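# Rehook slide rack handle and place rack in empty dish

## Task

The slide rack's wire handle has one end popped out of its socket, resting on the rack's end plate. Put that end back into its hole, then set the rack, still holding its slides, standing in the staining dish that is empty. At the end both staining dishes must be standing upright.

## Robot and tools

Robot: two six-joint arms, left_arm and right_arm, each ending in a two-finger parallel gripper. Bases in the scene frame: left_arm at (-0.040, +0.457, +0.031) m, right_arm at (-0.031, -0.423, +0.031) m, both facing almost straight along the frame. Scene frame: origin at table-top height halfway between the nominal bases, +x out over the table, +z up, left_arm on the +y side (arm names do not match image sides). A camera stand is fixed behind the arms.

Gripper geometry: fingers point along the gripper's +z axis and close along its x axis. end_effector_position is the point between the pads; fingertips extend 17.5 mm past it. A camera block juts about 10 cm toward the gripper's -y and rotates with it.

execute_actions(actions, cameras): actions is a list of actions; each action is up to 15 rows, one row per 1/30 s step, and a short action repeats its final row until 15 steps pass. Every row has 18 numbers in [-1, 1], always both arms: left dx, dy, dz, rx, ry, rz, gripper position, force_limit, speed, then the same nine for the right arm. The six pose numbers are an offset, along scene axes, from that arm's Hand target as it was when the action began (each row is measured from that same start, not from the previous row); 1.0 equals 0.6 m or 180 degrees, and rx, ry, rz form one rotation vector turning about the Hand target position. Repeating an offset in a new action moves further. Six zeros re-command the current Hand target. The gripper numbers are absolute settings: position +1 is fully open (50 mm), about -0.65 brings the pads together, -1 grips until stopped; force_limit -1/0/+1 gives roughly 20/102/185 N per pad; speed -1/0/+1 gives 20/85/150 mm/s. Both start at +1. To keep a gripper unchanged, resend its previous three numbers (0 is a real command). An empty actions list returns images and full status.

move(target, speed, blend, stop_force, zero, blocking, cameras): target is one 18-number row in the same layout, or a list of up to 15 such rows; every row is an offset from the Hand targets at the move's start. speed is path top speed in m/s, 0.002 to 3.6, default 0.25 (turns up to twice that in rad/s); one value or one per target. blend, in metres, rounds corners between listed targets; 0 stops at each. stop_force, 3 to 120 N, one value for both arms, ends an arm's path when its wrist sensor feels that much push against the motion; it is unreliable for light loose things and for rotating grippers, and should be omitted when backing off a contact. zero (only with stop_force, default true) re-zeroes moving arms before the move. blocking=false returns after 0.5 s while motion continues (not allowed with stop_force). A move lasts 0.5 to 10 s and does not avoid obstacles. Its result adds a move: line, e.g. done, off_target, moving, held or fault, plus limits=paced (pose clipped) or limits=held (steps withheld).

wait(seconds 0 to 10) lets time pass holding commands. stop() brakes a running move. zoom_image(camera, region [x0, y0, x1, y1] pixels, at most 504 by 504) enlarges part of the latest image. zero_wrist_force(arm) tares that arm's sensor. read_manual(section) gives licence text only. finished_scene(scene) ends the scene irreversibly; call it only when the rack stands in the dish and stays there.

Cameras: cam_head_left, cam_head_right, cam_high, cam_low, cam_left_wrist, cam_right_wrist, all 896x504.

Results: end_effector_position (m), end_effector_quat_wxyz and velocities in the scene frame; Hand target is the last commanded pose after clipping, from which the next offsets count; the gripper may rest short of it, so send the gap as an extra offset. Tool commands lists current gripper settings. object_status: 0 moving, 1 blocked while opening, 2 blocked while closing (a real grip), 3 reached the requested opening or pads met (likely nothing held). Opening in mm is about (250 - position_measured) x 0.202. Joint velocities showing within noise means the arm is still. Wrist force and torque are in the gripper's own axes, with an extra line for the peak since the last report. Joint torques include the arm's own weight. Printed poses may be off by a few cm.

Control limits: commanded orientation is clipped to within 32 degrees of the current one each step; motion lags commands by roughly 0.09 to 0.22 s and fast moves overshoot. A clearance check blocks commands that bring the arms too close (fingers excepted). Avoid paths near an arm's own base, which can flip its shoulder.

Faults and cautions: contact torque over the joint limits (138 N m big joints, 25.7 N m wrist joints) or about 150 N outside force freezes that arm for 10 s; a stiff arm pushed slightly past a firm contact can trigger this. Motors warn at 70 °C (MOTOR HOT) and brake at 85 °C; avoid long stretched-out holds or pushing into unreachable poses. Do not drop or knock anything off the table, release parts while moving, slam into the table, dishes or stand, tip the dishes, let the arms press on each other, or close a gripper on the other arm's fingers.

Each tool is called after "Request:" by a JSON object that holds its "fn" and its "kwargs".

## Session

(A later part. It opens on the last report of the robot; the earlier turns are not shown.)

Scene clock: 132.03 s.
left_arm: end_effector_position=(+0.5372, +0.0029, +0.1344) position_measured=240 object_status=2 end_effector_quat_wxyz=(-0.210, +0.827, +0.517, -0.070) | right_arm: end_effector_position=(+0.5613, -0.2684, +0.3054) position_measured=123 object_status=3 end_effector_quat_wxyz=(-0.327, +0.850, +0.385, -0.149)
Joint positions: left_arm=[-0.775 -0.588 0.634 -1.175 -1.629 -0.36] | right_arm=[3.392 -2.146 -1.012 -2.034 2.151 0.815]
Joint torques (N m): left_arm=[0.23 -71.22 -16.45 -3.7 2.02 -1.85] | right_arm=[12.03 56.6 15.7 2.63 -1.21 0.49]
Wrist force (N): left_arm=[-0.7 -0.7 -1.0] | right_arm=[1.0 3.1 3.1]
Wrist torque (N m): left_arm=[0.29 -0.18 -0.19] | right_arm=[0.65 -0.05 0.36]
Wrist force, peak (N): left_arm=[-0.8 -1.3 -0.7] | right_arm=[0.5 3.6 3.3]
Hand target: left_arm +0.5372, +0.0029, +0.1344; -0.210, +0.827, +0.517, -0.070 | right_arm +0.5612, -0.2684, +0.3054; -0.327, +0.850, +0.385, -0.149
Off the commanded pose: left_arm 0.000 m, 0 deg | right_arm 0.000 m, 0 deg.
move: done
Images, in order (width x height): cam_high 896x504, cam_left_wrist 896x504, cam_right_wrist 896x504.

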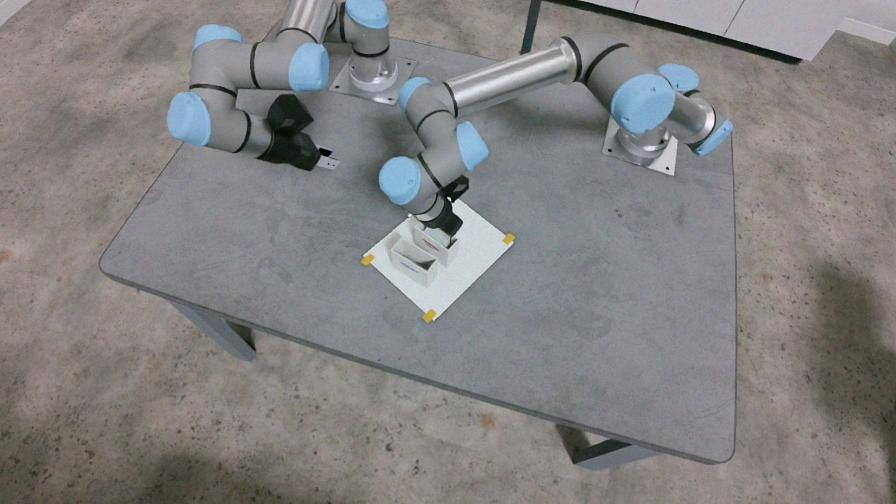

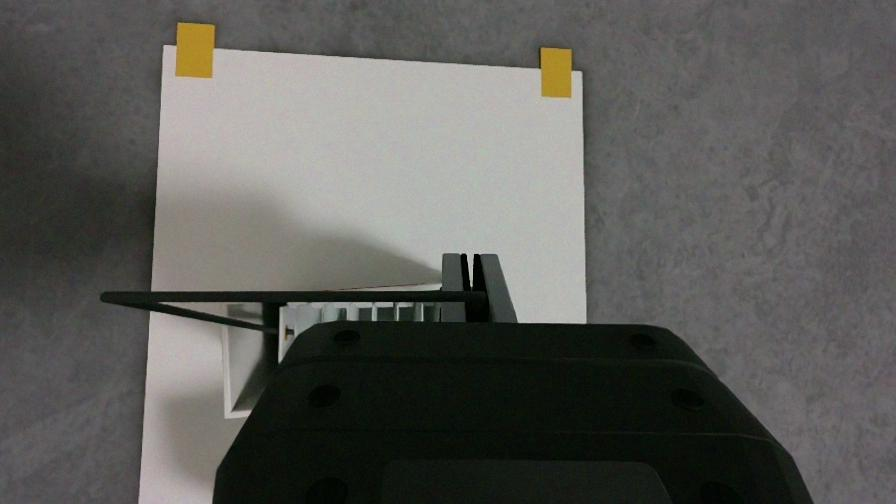

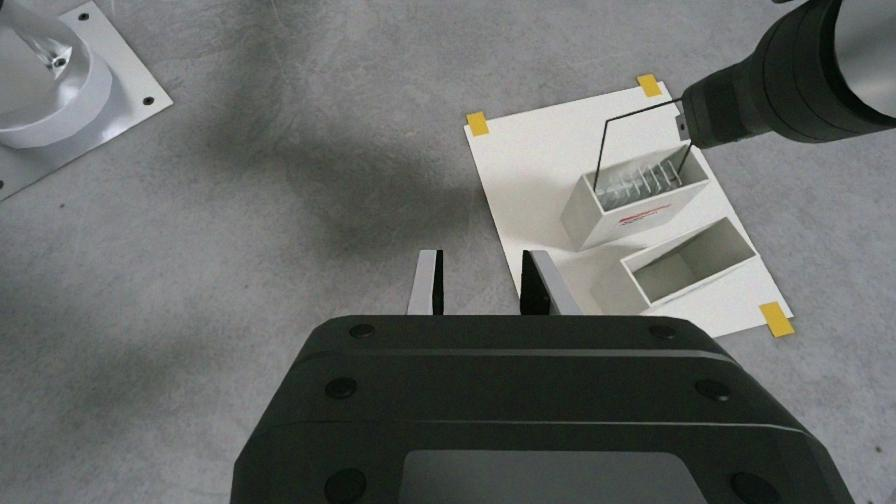

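Request:
{"fn": "move", "kwargs": {"target": [[0,0,0,0,0,0,-1,-1,-1,-0.0495,0.2965,-0.209,0,0,0,0.2,0,0],[0,0,0,0,0,0,-1,-1,-1,-0.1083,0.3478,-0.2957,0,0,0,0.2,0,0]], "speed": [0.25,0.08], "stop_force": 7, "cameras": ["cam_right_wrist","cam_high","cam_left_wrist"]}}

Request:
{"fn": "zoom_image", "kwargs": {"camera": "cam_right_wrist", "region": [380, 120, 700, 320]}}

Scene clock: 139.73 s.
left_arm: end_effector_position=(+0.5371, +0.0029, +0.1344) position_measured=240 object_status=2 end_effector_quat_wxyz=(-0.210, +0.827, +0.517, -0.070) | right_arm: end_effector_position=(+0.5393, -0.1417, +0.2161) position_measured=123 object_status=3 end_effector_quat_wxyz=(-0.327, +0.850, +0.386, -0.150)
Joint positions: left_arm=[-0.775 -0.588 0.634 -1.175 -1.629 -0.36] | right_arm=[3.571 -2.162 -1.243 -1.672 2.225 1.014]
Joint torques (N m): left_arm=[-10.19 -69.93 -16.65 -4.13 2.48 -2.16] | right_arm=[-11.22 56.09 38.45 1.88 -1.32 -1.79]
Wrist force (N): left_arm=[-0.7 -0.8 -0.9] | right_arm=[0.2 2.8 3.2]
Wrist torque (N m): left_arm=[0.27 -0.17 -0.19] | right_arm=[0.61 0.07 0.29]
Wrist force, peak (N): left_arm=[-0.7 -1.1 -1.1] | right_arm=[10.0 0.7 20.4]
Hand target: left_arm +0.5372, +0.0029, +0.1344; -0.210, +0.827, +0.517, -0.070 | right_arm +0.5393, -0.1417, +0.2161; -0.327, +0.850, +0.386, -0.150 (not the last commanded pose)
Off the commanded pose: left_arm 0.000 m, 0 deg | right_arm 0.128 m, 0 deg.
move: held (right_arm; a check stopped the path); path passed 0 of 2 targets; limits=held
pose unreachable (right arm): on one or more control steps of this call, first in action 0 (counted from 0), this arm could not follow its commanded pose, so it was not sent that pose on those steps. It may still have moved: this result reports where it is.
cause: moving toward the commanded pose would bring a part of the arm too close to another arm (a part of this arm just beyond joint 3 (elbow) and a part of the left arm just beyond its joint 3 (elbow), 13 mm apart when this arm was first held).
Images, in order (width x height): cam_high 896x504, cam_left_wrist 896x504, cam_right_wrist 896x504.

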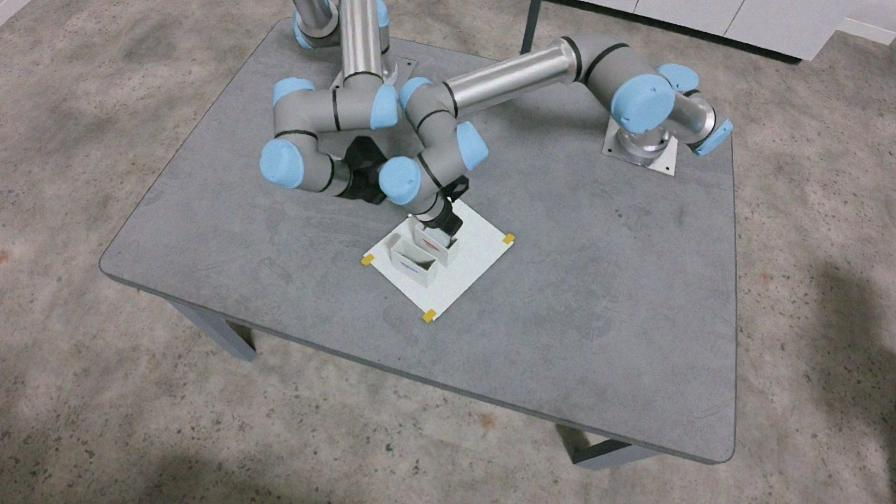

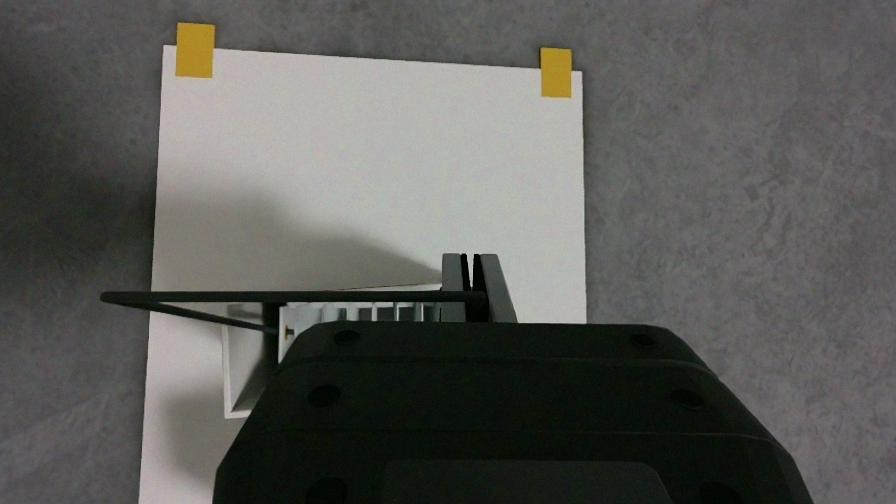

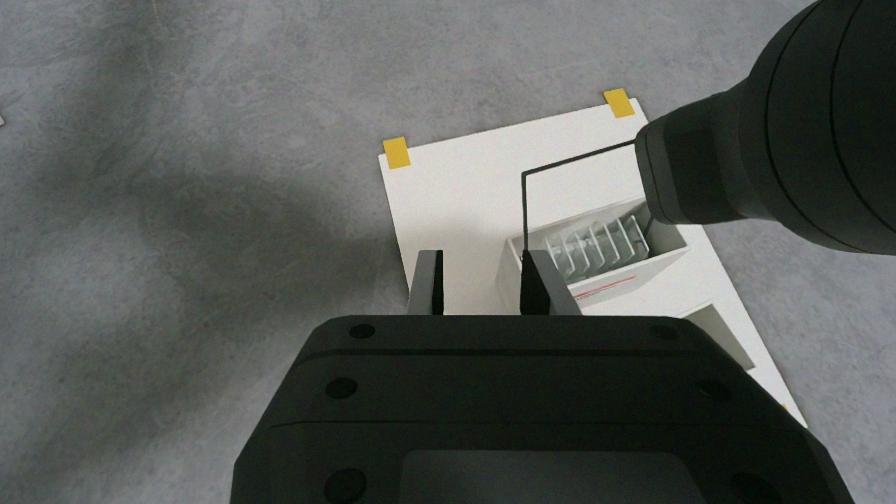

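Scaled by 1.575 from the camera's 896x504 image, which has a finer 1280x720 frame.

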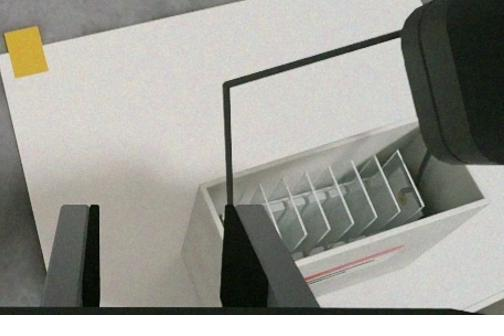

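Request:
{"fn": "move", "kwargs": {"target": [[-0.0175,0.0087,-0.0047,-0.0244,-0.0499,0,-1,-1,-1,0.03,-0.2,0.15,0,0,0,0.2,0,0],[-0.0175,0.0087,-0.0047,-0.0244,-0.0499,0,-0.2,0,-0.5,0.03,-0.2,0.15,0,0,0,0.2,0,0],[0.03,-0.014,0.155,-0.0244,-0.0499,0,-0.2,0,-0.5,0.03,-0.2,0.15,0,0,0,0.2,0,0]], "speed": [0.1,0.1,0.2], "cameras": ["cam_right_wrist","cam_left_wrist","cam_low"]}}

Request:
{"fn": "zoom_image", "kwargs": {"camera": "cam_right_wrist", "region": [500, 60, 750, 260]}}

Request:
{"fn": "zoom_image", "kwargs": {"camera": "cam_left_wrist", "region": [250, 150, 600, 330]}}

Scene clock: 146.73 s.
left_arm: end_effector_position=(+0.5552, -0.0054, +0.2273) position_measured=182 object_status=3 end_effector_quat_wxyz=(-0.137, +0.838, +0.528, -0.024) | right_arm: end_effector_position=(+0.5573, -0.2617, +0.3061) position_measured=123 object_status=3 end_effector_quat_wxyz=(-0.327, +0.850, +0.386, -0.150)
Joint positions: left_arm=[-0.784 -0.692 0.591 -1.191 -1.572 -0.392] | right_arm=[3.403 -2.136 -1.027 -2.025 2.156 0.825]
Joint torques (N m): left_arm=[-10.26 -64.68 -31.92 -1.04 -3.2 -2.2] | right_arm=[12.53 55.95 15.72 -0.83 4.15 -1.22]
Wrist force (N): left_arm=[-0.7 -0.9 -1.3] | right_arm=[0.6 3.0 3.4]
Wrist torque (N m): left_arm=[0.31 -0.16 -0.12] | right_arm=[0.63 0.01 0.14]
Wrist force, peak (N): left_arm=[-0.2 -1.1 -4.1] | right_arm=[1.7 2.8 4.5]
Hand target: left_arm +0.5552, -0.0055, +0.2274; -0.137, +0.838, +0.528, -0.024 | right_arm +0.5573, -0.2617, +0.3061; -0.327, +0.850, +0.386, -0.150
Off the commanded pose: left_arm 0.000 m, 0 deg | right_arm 0.000 m, 0 deg.
move: done
Images, in order (width x height): cam_low 896x504, cam_left_wrist 896x504, cam_right_wrist 896x504.

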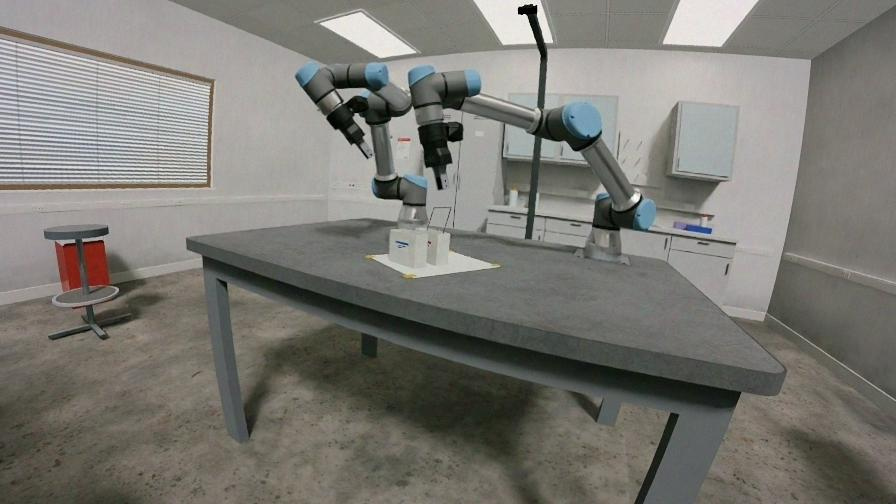

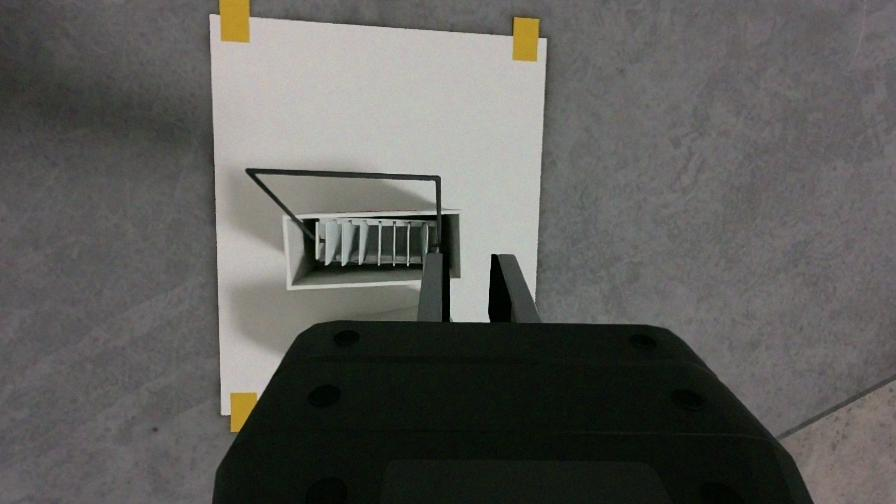

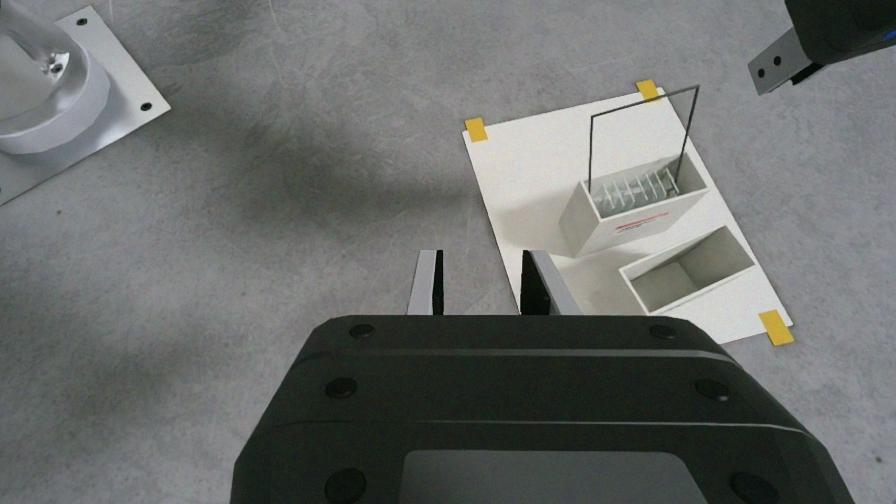

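Scaled by 2.016 from the camera's 896x504 image, which has a finer 1280x720 frame.

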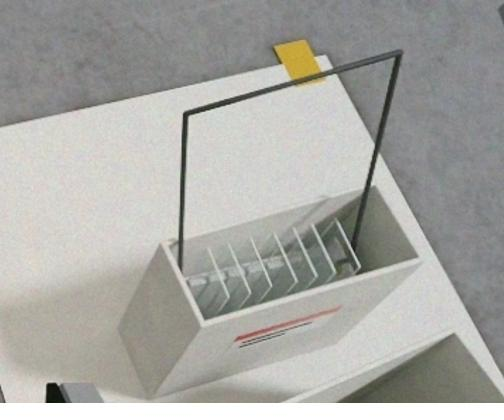

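Scaled by 1.440 from the camera's 896x504 image, which has a finer 1280x720 frame.

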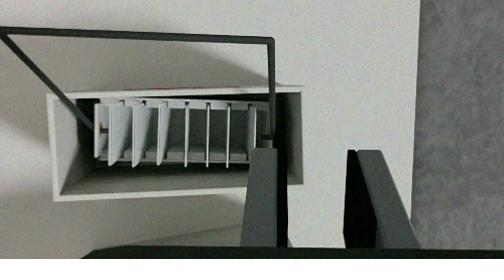

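Request:
{"fn": "move", "kwargs": {"target": [[-0.154,-0.0077,-0.0123,-0.0782,-0.1596,0,-1,-0.5,0,0,0,0,0,0,0,0.2,0,0],[-0.154,-0.0077,-0.129,-0.0782,-0.1596,0,-1,-0.5,0,0,0,0,0,0,0,0.2,0,0],[-0.0463,-0.0605,-0.129,-0.0782,-0.1596,0,-1,-0.5,0,0,0,0,0,0,0,0.2,0,0]], "speed": [0.3,0.15,0.06], "cameras": ["cam_right_wrist","cam_left_wrist"]}}

Request:
{"fn": "zoom_image", "kwargs": {"camera": "cam_right_wrist", "region": [500, 60, 750, 260]}}

Scene clock: 169.97 s.
left_arm: end_effector_position=(+0.5274, -0.0417, +0.1500) position_measured=252 object_status=3 end_effector_quat_wxyz=(+0.101, +0.828, +0.539, +0.120) | right_arm: end_effector_position=(+0.5573, -0.2617, +0.3061) position_measured=123 object_status=3 end_effector_quat_wxyz=(-0.327, +0.850, +0.386, -0.150)
Joint positions: left_arm=[-0.927 -1.001 1.464 -2.244 -1.335 -0.538] | right_arm=[3.403 -2.136 -1.027 -2.025 2.156 0.825]
Joint torques (N m): left_arm=[-11.51 -53.01 -20.6 -5.86 -0.72 -2.32] | right_arm=[11.85 55.62 15.41 -0.56 4.07 -1.12]
Wrist force (N): left_arm=[-0.7 0.4 -0.5] | right_arm=[0.5 3.3 3.4]
Wrist torque (N m): left_arm=[0.25 -0.19 -0.04] | right_arm=[0.69 0.03 0.14]
Wrist force, peak (N): left_arm=[-1.0 1.8 -3.1] | right_arm=[1.1 3.1 3.5]
Hand target: left_arm +0.5274, -0.0418, +0.1500; +0.101, +0.828, +0.539, +0.120 | right_arm +0.5573, -0.2617, +0.3061; -0.327, +0.850, +0.386, -0.150
Off the commanded pose: left_arm 0.000 m, 0 deg | right_arm 0.000 m, 0 deg.
move: done
Images, in order (width x height): cam_left_wrist 896x504, cam_right_wrist 896x504.

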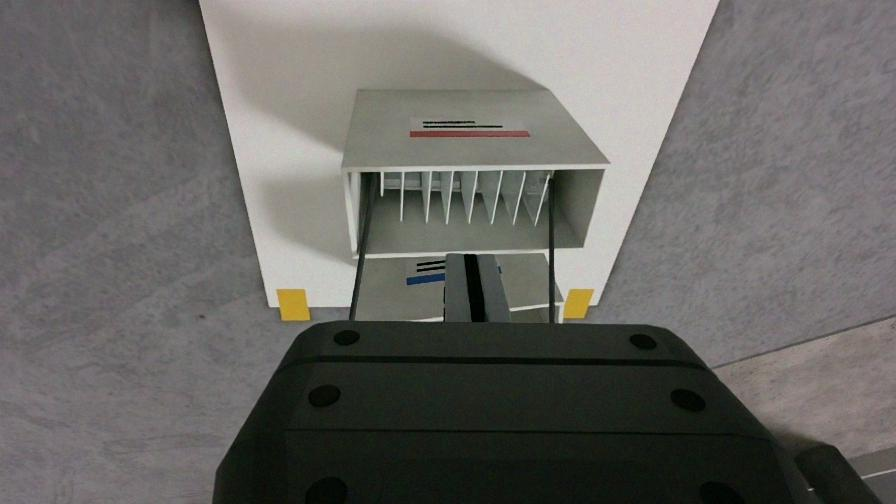

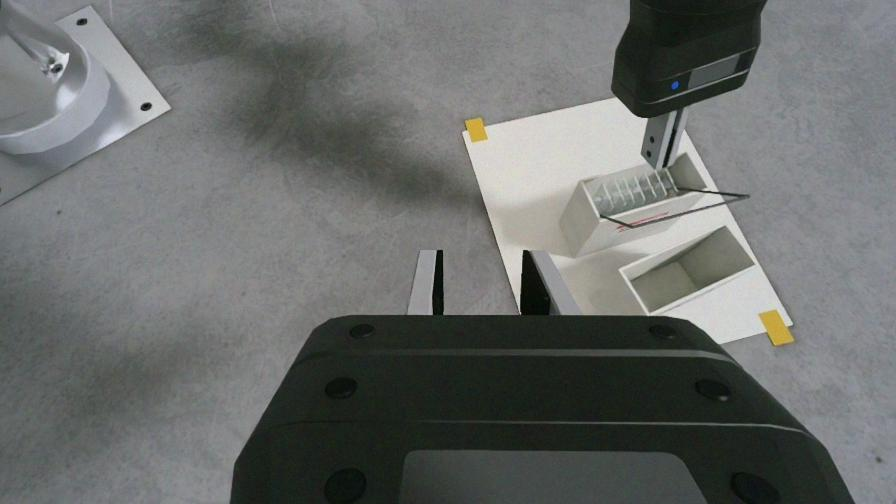

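Scaled by 2.016 from the camera's 896x504 image, which has a finer 1280x720 frame.

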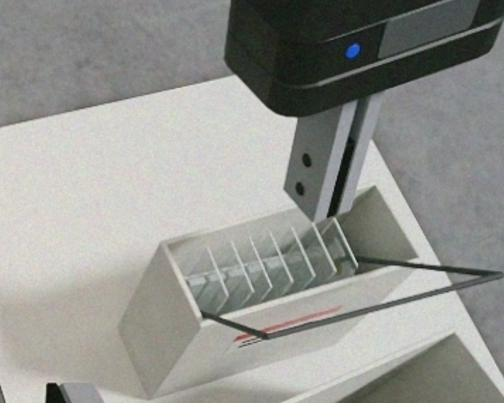

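Request:
{"fn": "move", "kwargs": {"target": [[-0.02,0.02,0.14,0,0,0,-1,-0.5,0,0,0,0,0,0,0,0.2,0,0],[0.0787,0.0547,0.105,0.0171,0.0349,0,-0.1,0,0,0,0,0,0,0,0,0.2,0,0]], "speed": 0.25, "blend": 0.02, "cameras": ["cam_right_wrist","cam_left_wrist"]}}

Request:
{"fn": "zoom_image", "kwargs": {"camera": "cam_left_wrist", "region": [300, 100, 600, 320]}}

Request:
{"fn": "zoom_image", "kwargs": {"camera": "cam_right_wrist", "region": [580, 130, 700, 240]}}

Scene clock: 176.10 s.
left_arm: end_effector_position=(+0.5746, -0.0090, +0.2131) position_measured=167 object_status=3 end_effector_quat_wxyz=(+0.049, +0.835, +0.540, +0.089) | right_arm: end_effector_position=(+0.5573, -0.2617, +0.3061) position_measured=123 object_status=3 end_effector_quat_wxyz=(-0.327, +0.850, +0.386, -0.150)
Joint positions: left_arm=[-0.825 -0.971 1.201 -1.92 -1.407 -0.445] | right_arm=[3.403 -2.136 -1.027 -2.025 2.156 0.825]
Joint torques (N m): left_arm=[9.33 -41.26 -33.15 -0.72 -0.24 2.38] | right_arm=[11.12 56.19 15.84 -0.38 3.92 -1.35]
Wrist force (N): left_arm=[-1.2 0.1 -0.9] | right_arm=[0.6 2.9 3.1]
Wrist torque (N m): left_arm=[0.24 -0.05 0.00] | right_arm=[0.61 0.01 0.14]
Wrist force, peak (N): left_arm=[-2.2 -1.6 -4.9] | right_arm=[0.7 3.1 3.6]
Hand target: left_arm +0.5746, -0.0090, +0.2130; +0.049, +0.835, +0.540, +0.089 | right_arm +0.5573, -0.2617, +0.3061; -0.327, +0.850, +0.386, -0.150
Off the commanded pose: left_arm 0.000 m, 0 deg | right_arm 0.000 m, 0 deg.
move: done
Images, in order (width x height): cam_left_wrist 896x504, cam_right_wrist 896x504.

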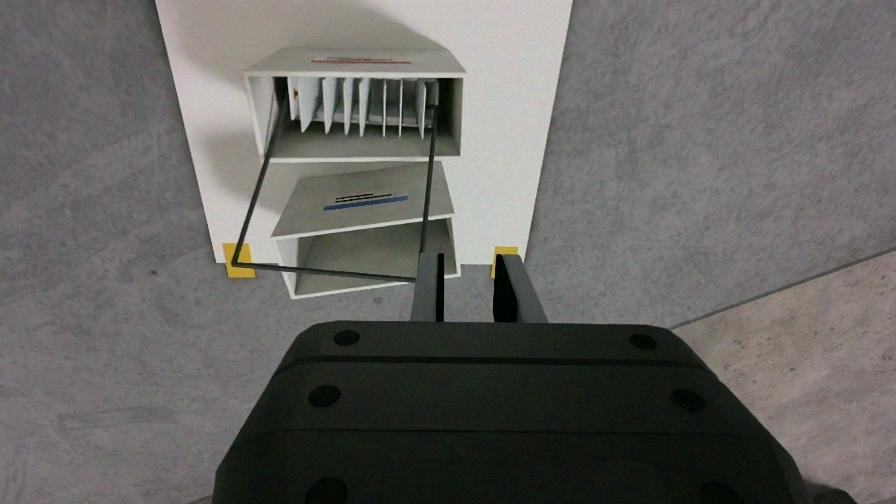

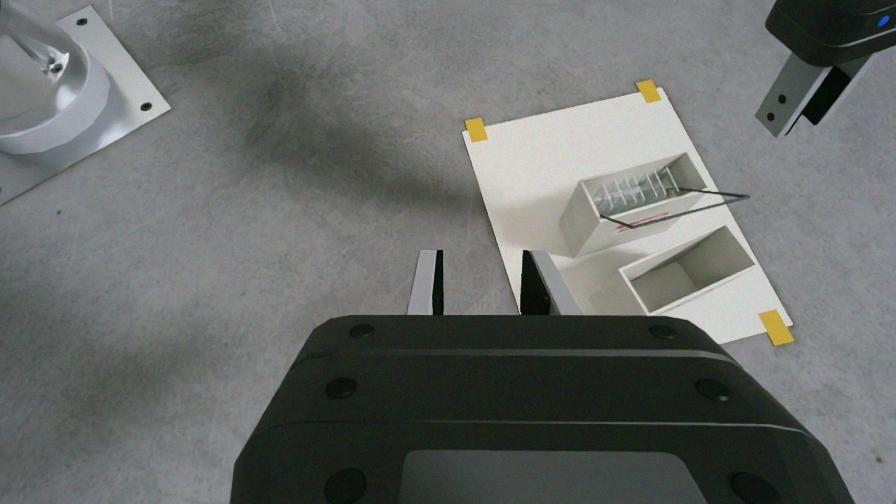

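Scaled by 1.680 from the camera's 896x504 image, which has a finer 1280x720 frame.

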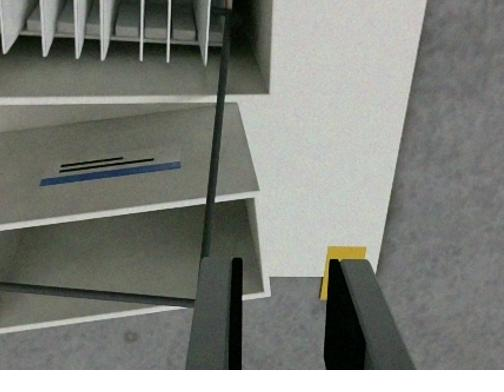

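Scaled by 4.200 from the camera's 896x504 image, which has a finer 1280x720 frame.

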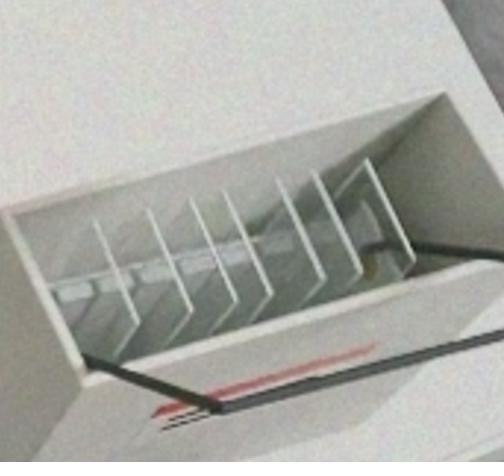

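Request:
{"fn": "move", "kwargs": {"target": [[0.0088,-0.0287,-0.03,0,0,0,-0.1,0,0,0,0,0,0,0,0,0.2,0,0],[0.0175,-0.0287,-0.149,0,0,0,-0.1,0,0,0,0,0,0,0,0,0.2,0,0]], "speed": [0.15,0.1], "stop_force": 7, "cameras": ["cam_right_wrist","cam_left_wrist"]}}

Request:
{"fn": "zoom_image", "kwargs": {"camera": "cam_left_wrist", "region": [300, 100, 600, 320]}}

Request:
{"fn": "zoom_image", "kwargs": {"camera": "cam_right_wrist", "region": [580, 100, 780, 240]}}

Scene clock: 185.53 s.
left_arm: end_effector_position=(+0.5851, -0.0261, +0.1236) position_measured=167 object_status=3 end_effector_quat_wxyz=(+0.049, +0.836, +0.540, +0.089) | right_arm: end_effector_position=(+0.5573, -0.2617, +0.3061) position_measured=123 object_status=3 end_effector_quat_wxyz=(-0.327, +0.850, +0.386, -0.150)
Joint positions: left_arm=[-0.829 -0.857 1.246 -2.079 -1.406 -0.449] | right_arm=[3.403 -2.136 -1.027 -2.025 2.156 0.825]
Joint torques (N m): left_arm=[-8.03 -62.11 -31.89 -4.39 -2 -1.35] | right_arm=[12.32 56.52 15.93 -0.12 4.04 -0.94]
Wrist force (N): left_arm=[-1.0 0.2 -0.6] | right_arm=[0.4 2.8 3.3]
Wrist torque (N m): left_arm=[0.26 -0.09 -0.09] | right_arm=[0.60 0.04 0.14]
Wrist force, peak (N): left_arm=[-2.8 0.8 0.9] | right_arm=[0.6 3.2 3.7]
Hand target: left_arm +0.5851, -0.0262, +0.1236; +0.049, +0.835, +0.540, +0.089 | right_arm +0.5573, -0.2617, +0.3061; -0.327, +0.850, +0.386, -0.150
Off the commanded pose: left_arm 0.000 m, 0 deg | right_arm 0.000 m, 0 deg.
move: done
Images, in order (width x height): cam_left_wrist 896x504, cam_right_wrist 896x504.

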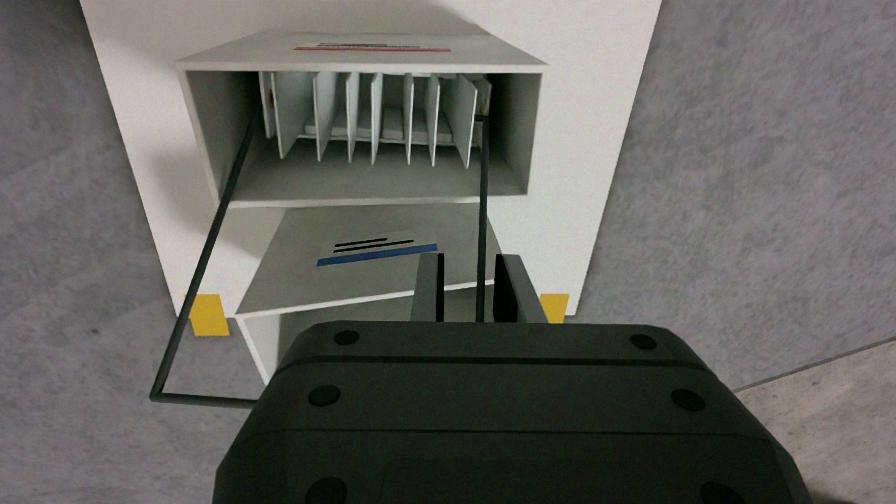

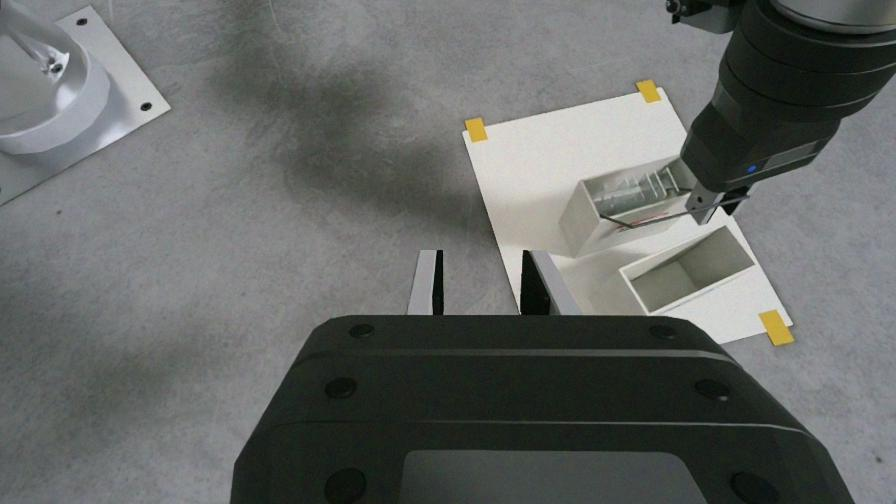

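Scaled by 1.680 from the camera's 896x504 image, which has a finer 1280x720 frame.

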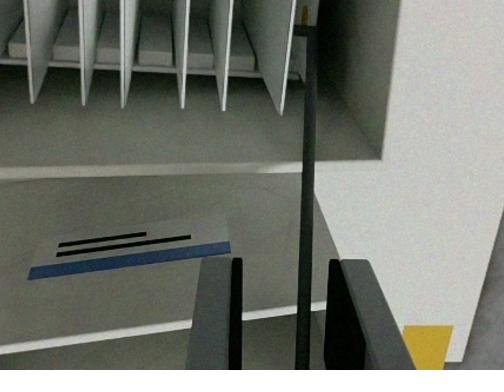

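Scaled by 2.520 from the camera's 896x504 image, which has a finer 1280x720 frame.

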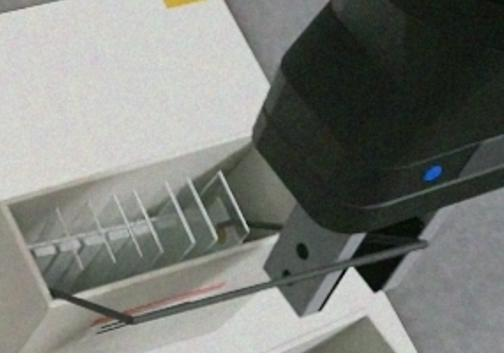

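Request:
{"fn": "move", "kwargs": {"target": [[0.0022,0.0045,0,0,0,0,-0.1,0,0,0,0,0,0,0,0,0.2,0,0],[0.0022,0.0045,0,0,0,0,-1,-1,-1,0,0,0,0,0,0,0.2,0,0],[-0.0207,0.0157,0.0153,-0.0342,-0.0699,0,-1,-1,-1,0,0,0,0,0,0,0.2,0,0],[-0.0462,0.0282,0.024,-0.0685,-0.1397,0,-1,-1,-1,0,0,0,0,0,0,0.2,0,0]], "speed": [0.05,0.05,0.08,0.08], "blend": [0,0,0.002,0], "cameras": ["cam_right_wrist","cam_left_wrist"]}}

Request:
{"fn": "zoom_image", "kwargs": {"camera": "cam_left_wrist", "region": [380, 100, 580, 320]}}

Request:
{"fn": "zoom_image", "kwargs": {"camera": "cam_right_wrist", "region": [560, 60, 740, 240]}}

Scene clock: 194.00 s.
left_arm: end_effector_position=(+0.5573, -0.0093, +0.1381) position_measured=240 object_status=2 end_effector_quat_wxyz=(+0.254, +0.786, +0.523, +0.210) | right_arm: end_effector_position=(+0.5573, -0.2617, +0.3061) position_measured=123 object_status=3 end_effector_quat_wxyz=(-0.327, +0.850, +0.386, -0.150)
Joint positions: left_arm=[-0.925 -1.019 1.766 -2.869 -1.166 -0.465] | right_arm=[3.403 -2.136 -1.027 -2.025 2.156 0.825]
Joint torques (N m): left_arm=[9.02 -37.48 -26.71 -3.81 -2.37 0.52] | right_arm=[12.23 55.49 17.11 -0.33 3.68 -1.14]
Wrist force (N): left_arm=[-1.6 0.7 0.1] | right_arm=[0.8 2.9 3.3]
Wrist torque (N m): left_arm=[0.20 0.03 0.03] | right_arm=[0.62 -0.02 0.14]
Wrist force, peak (N): left_arm=[-1.8 0.8 0.4] | right_arm=[1.1 3.1 3.6]
Hand target: left_arm +0.5574, -0.0093, +0.1380; +0.254, +0.786, +0.523, +0.210 | right_arm +0.5573, -0.2617, +0.3061; -0.327, +0.850, +0.386, -0.150
Off the commanded pose: left_arm 0.000 m, 0 deg | right_arm 0.000 m, 0 deg.
move: done
Images, in order (width x height): cam_left_wrist 896x504, cam_right_wrist 896x504.

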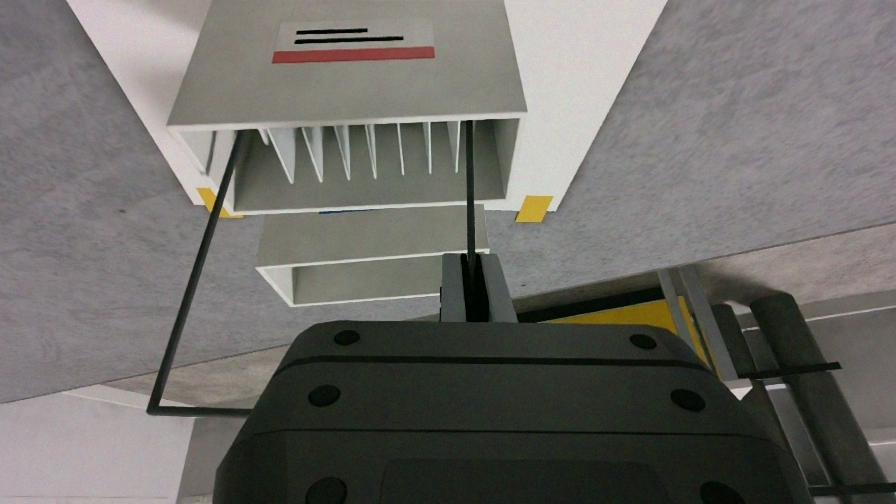

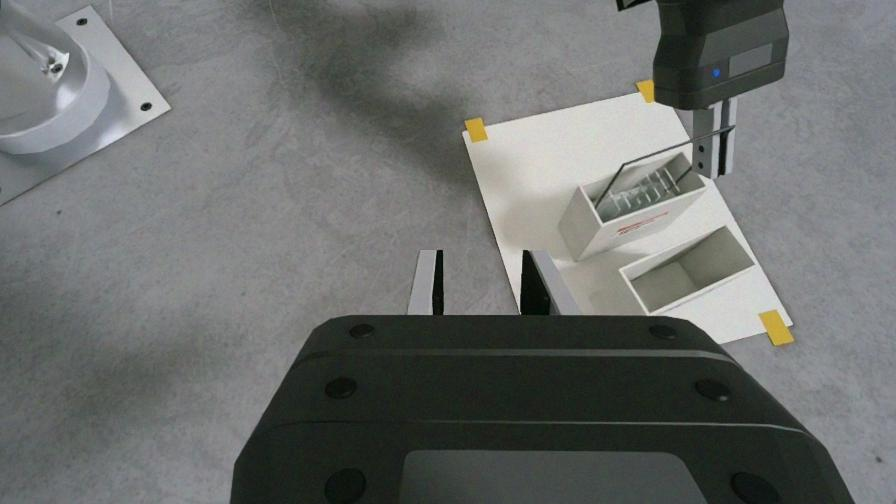

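Scaled by 2.291 from the camera's 896x504 image, which has a finer 1280x720 frame.

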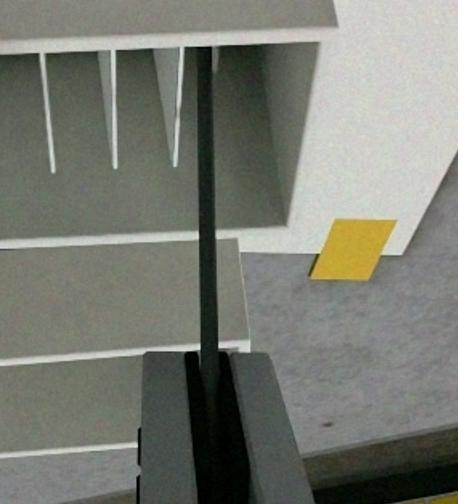

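Scaled by 2.800 from the camera's 896x504 image, which has a finer 1280x720 frame.

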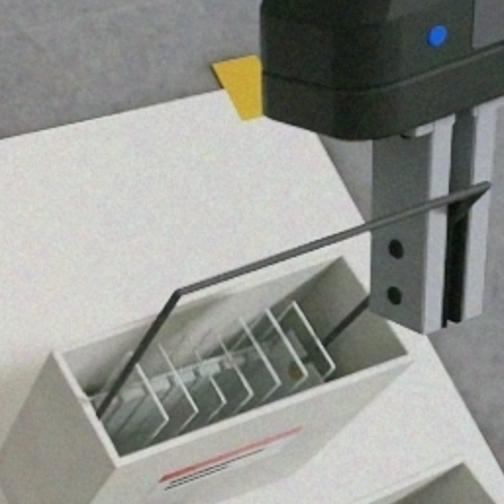

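Request:
{"fn": "move", "kwargs": {"target": [[0,0,0,0,0,0,-1,-1,-1,-0.011,0.2728,-0.2258,0,0,0,0.2,0,0],[0,0,0,0,0,0,-1,-1,-1,-0.0613,0.3168,-0.3002,0,0,0,0.2,0,0]], "speed": [0.2,0.08], "stop_force": 7, "cameras": ["cam_right_wrist","cam_left_wrist"]}}

Request:
{"fn": "zoom_image", "kwargs": {"camera": "cam_left_wrist", "region": [100, 100, 500, 430]}}

Request:
{"fn": "zoom_image", "kwargs": {"camera": "cam_right_wrist", "region": [400, 180, 700, 330]}}

Scene clock: 200.20 s.
left_arm: end_effector_position=(+0.5574, -0.0093, +0.1380) position_measured=240 object_status=2 end_effector_quat_wxyz=(+0.254, +0.786, +0.523, +0.210) | right_arm: end_effector_position=(+0.5205, -0.0716, +0.1260) position_measured=123 object_status=3 end_effector_quat_wxyz=(-0.327, +0.850, +0.386, -0.150)
Joint positions: left_arm=[-0.925 -1.019 1.765 -2.869 -1.166 -0.465] | right_arm=[3.671 -2.246 -1.368 -1.388 2.257 1.135]
Joint torques (N m): left_arm=[9.15 -35.31 -27.64 -1.54 -2.36 -2.07] | right_arm=[-11.77 54.05 36.34 4.4 -1.6 -0.54]
Wrist force (N): left_arm=[-1.7 0.9 0.2] | right_arm=[0.9 3.2 3.1]
Wrist torque (N m): left_arm=[0.22 0.04 0.02] | right_arm=[0.66 -0.04 0.34]
Wrist force, peak (N): left_arm=[-1.8 0.9 0.5] | right_arm=[2.4 3.3 5.3]
Hand target: left_arm +0.5574, -0.0093, +0.1380; +0.254, +0.786, +0.523, +0.210 | right_arm +0.5205, -0.0716, +0.1260; -0.327, +0.850, +0.386, -0.150
Off the commanded pose: left_arm 0.000 m, 0 deg | right_arm 0.000 m, 0 deg.
move: done
Images, in order (width x height): cam_left_wrist 896x504, cam_right_wrist 896x504.

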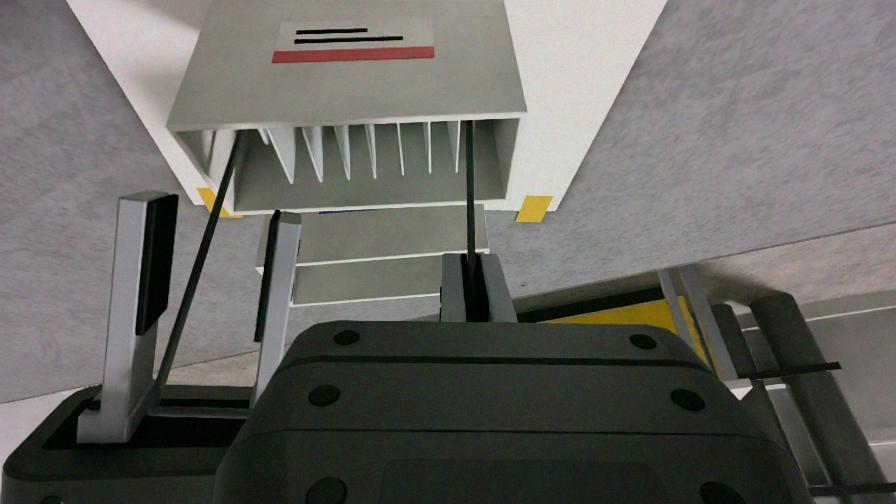

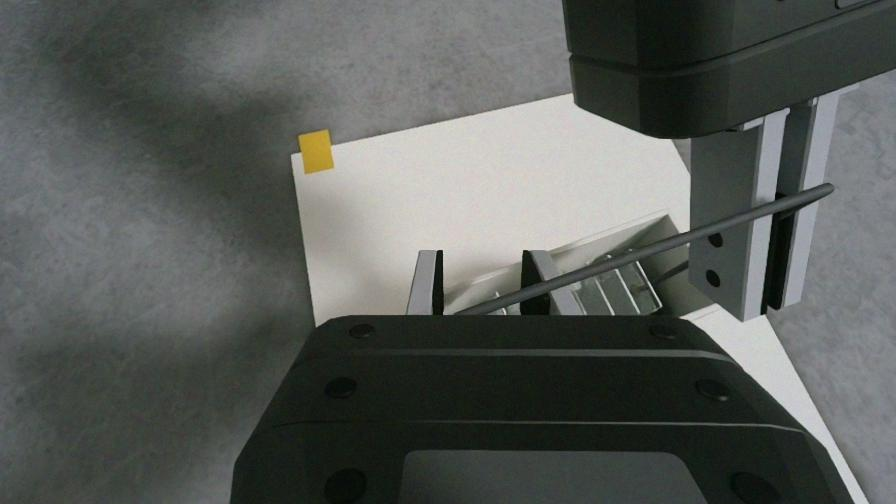

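Scaled by 1.260 from the camera's 896x504 image, which has a finer 1280x720 frame.

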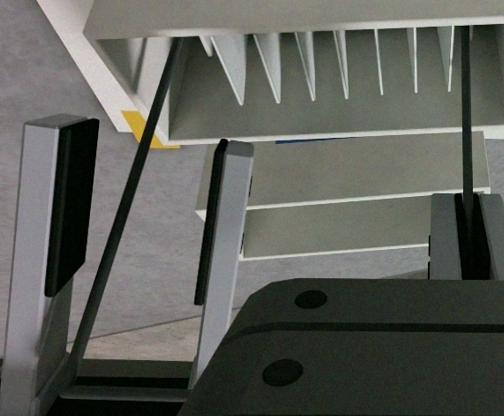

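Scaled by 1.680 from the camera's 896x504 image, which has a finer 1280x720 frame.

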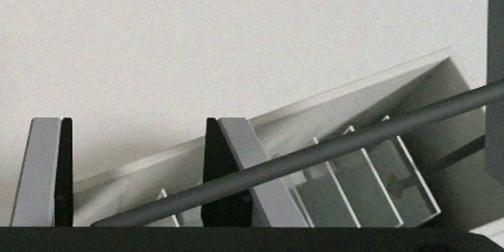

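Request:
{"fn": "zoom_image", "kwargs": {"camera": "cam_right_wrist", "region": [600, 240, 690, 320]}}

Scaled by 5.600 from the camera's 896x504 image, which has a finer 1280x720 frame.

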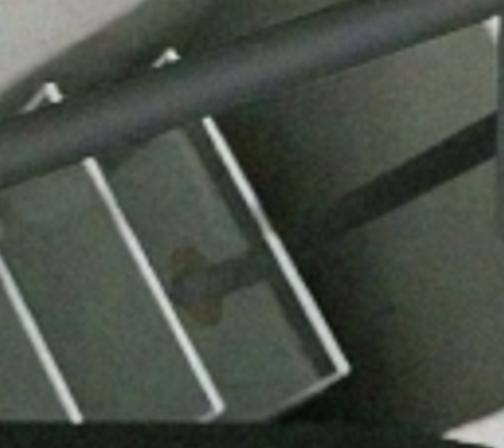

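Request:
{"fn": "move", "kwargs": {"target": [[0,0,0,0,0,0,-1,-1,-1,-0.011,-0.0125,0,0,0,0,0.2,0,0],[0,0,0,0,0,0,-1,-1,-1,-0.011,-0.0125,0,0,0,0,-1,-1,-1]], "speed": 0.05, "cameras": ["cam_right_wrist","cam_left_wrist"]}}

Request:
{"fn": "zoom_image", "kwargs": {"camera": "cam_left_wrist", "region": [100, 100, 500, 430]}}

Request:
{"fn": "zoom_image", "kwargs": {"camera": "cam_right_wrist", "region": [600, 230, 700, 320]}}

Request:
{"fn": "zoom_image", "kwargs": {"camera": "cam_left_wrist", "region": [420, 90, 530, 200]}}

Scene clock: 206.23 s.
left_arm: end_effector_position=(+0.5573, -0.0093, +0.1380) position_measured=240 object_status=2 end_effector_quat_wxyz=(+0.254, +0.786, +0.523, +0.210) | right_arm: end_effector_position=(+0.5139, -0.0790, +0.1261) position_measured=240 object_status=2 end_effector_quat_wxyz=(-0.327, +0.850, +0.386, -0.150)
Joint positions: left_arm=[-0.925 -1.019 1.765 -2.869 -1.167 -0.465] | right_arm=[3.667 -2.227 -1.4 -1.378 2.256 1.13]
Joint torques (N m): left_arm=[9.21 -38.38 -24.5 -1.57 9.44 -2.03] | right_arm=[-4.27 39.86 17.74 -1.61 -3.72 0.66]
Wrist force (N): left_arm=[-29.7 -2.3 2.0] | right_arm=[28.3 -6.8 5.0]
Wrist torque (N m): left_arm=[0.14 0.28 0.21] | right_arm=[0.45 -0.51 0.32]
Wrist force, peak (N): left_arm=[-29.8 -2.1 2.1] | right_arm=[28.6 -7.2 4.9]
Hand target: left_arm +0.5574, -0.0093, +0.1380; +0.254, +0.786, +0.523, +0.210 | right_arm +0.5139, -0.0791, +0.1260; -0.327, +0.850, +0.386, -0.150
Off the commanded pose: left_arm 0.000 m, 0 deg | right_arm 0.000 m, 0 deg.
move: done
Images, in order (width x height): cam_left_wrist 896x504, cam_right_wrist 896x504.

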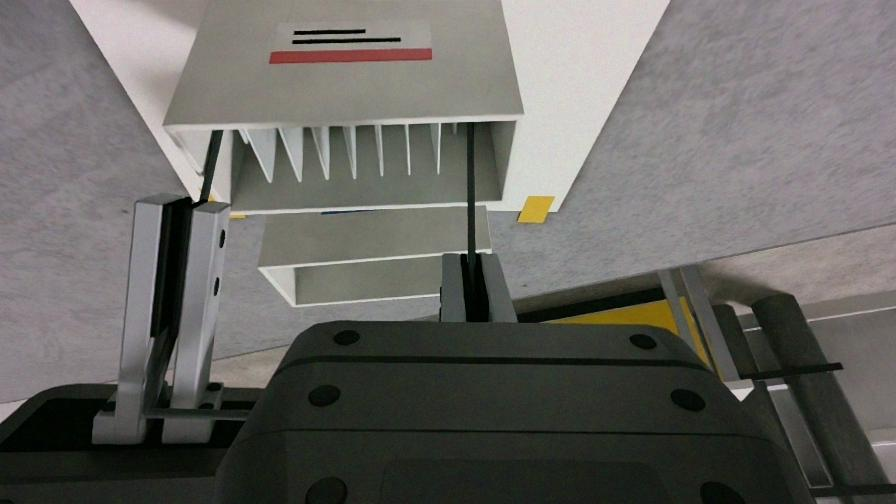

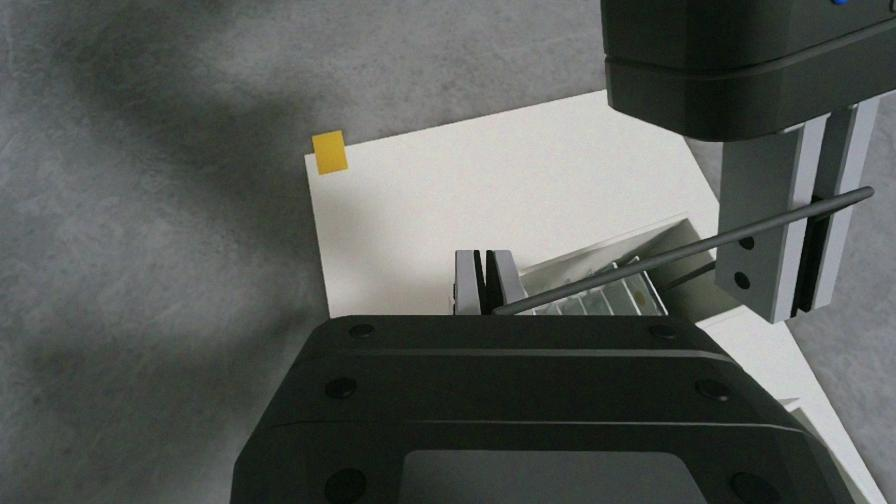

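Scaled by 1.260 from the camera's 896x504 image, which has a finer 1280x720 frame.

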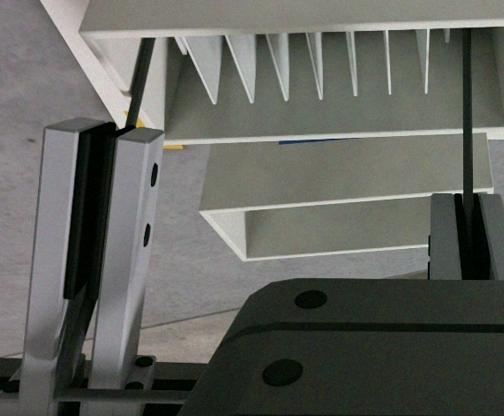

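Scaled by 5.040 from the camera's 896x504 image, which has a finer 1280x720 frame.

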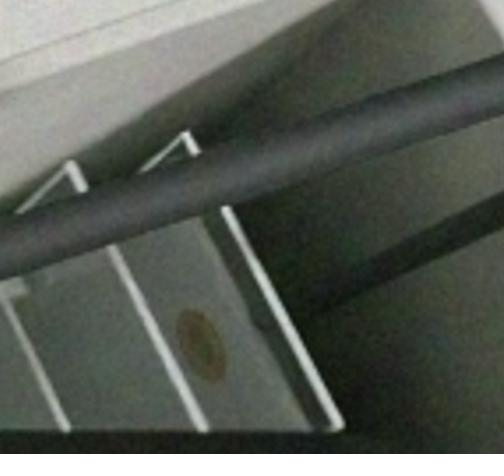

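Scaled by 4.582 from the camera's 896x504 image, which has a finer 1280x720 frame.

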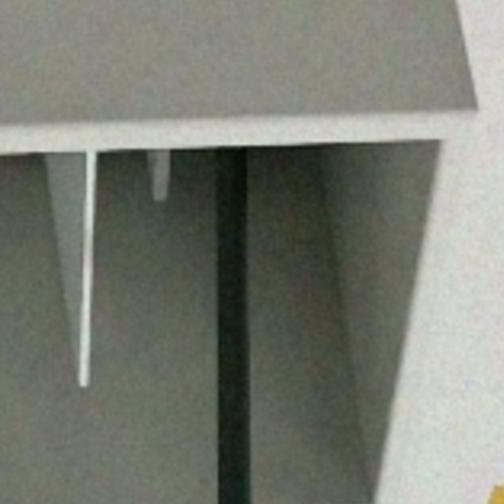

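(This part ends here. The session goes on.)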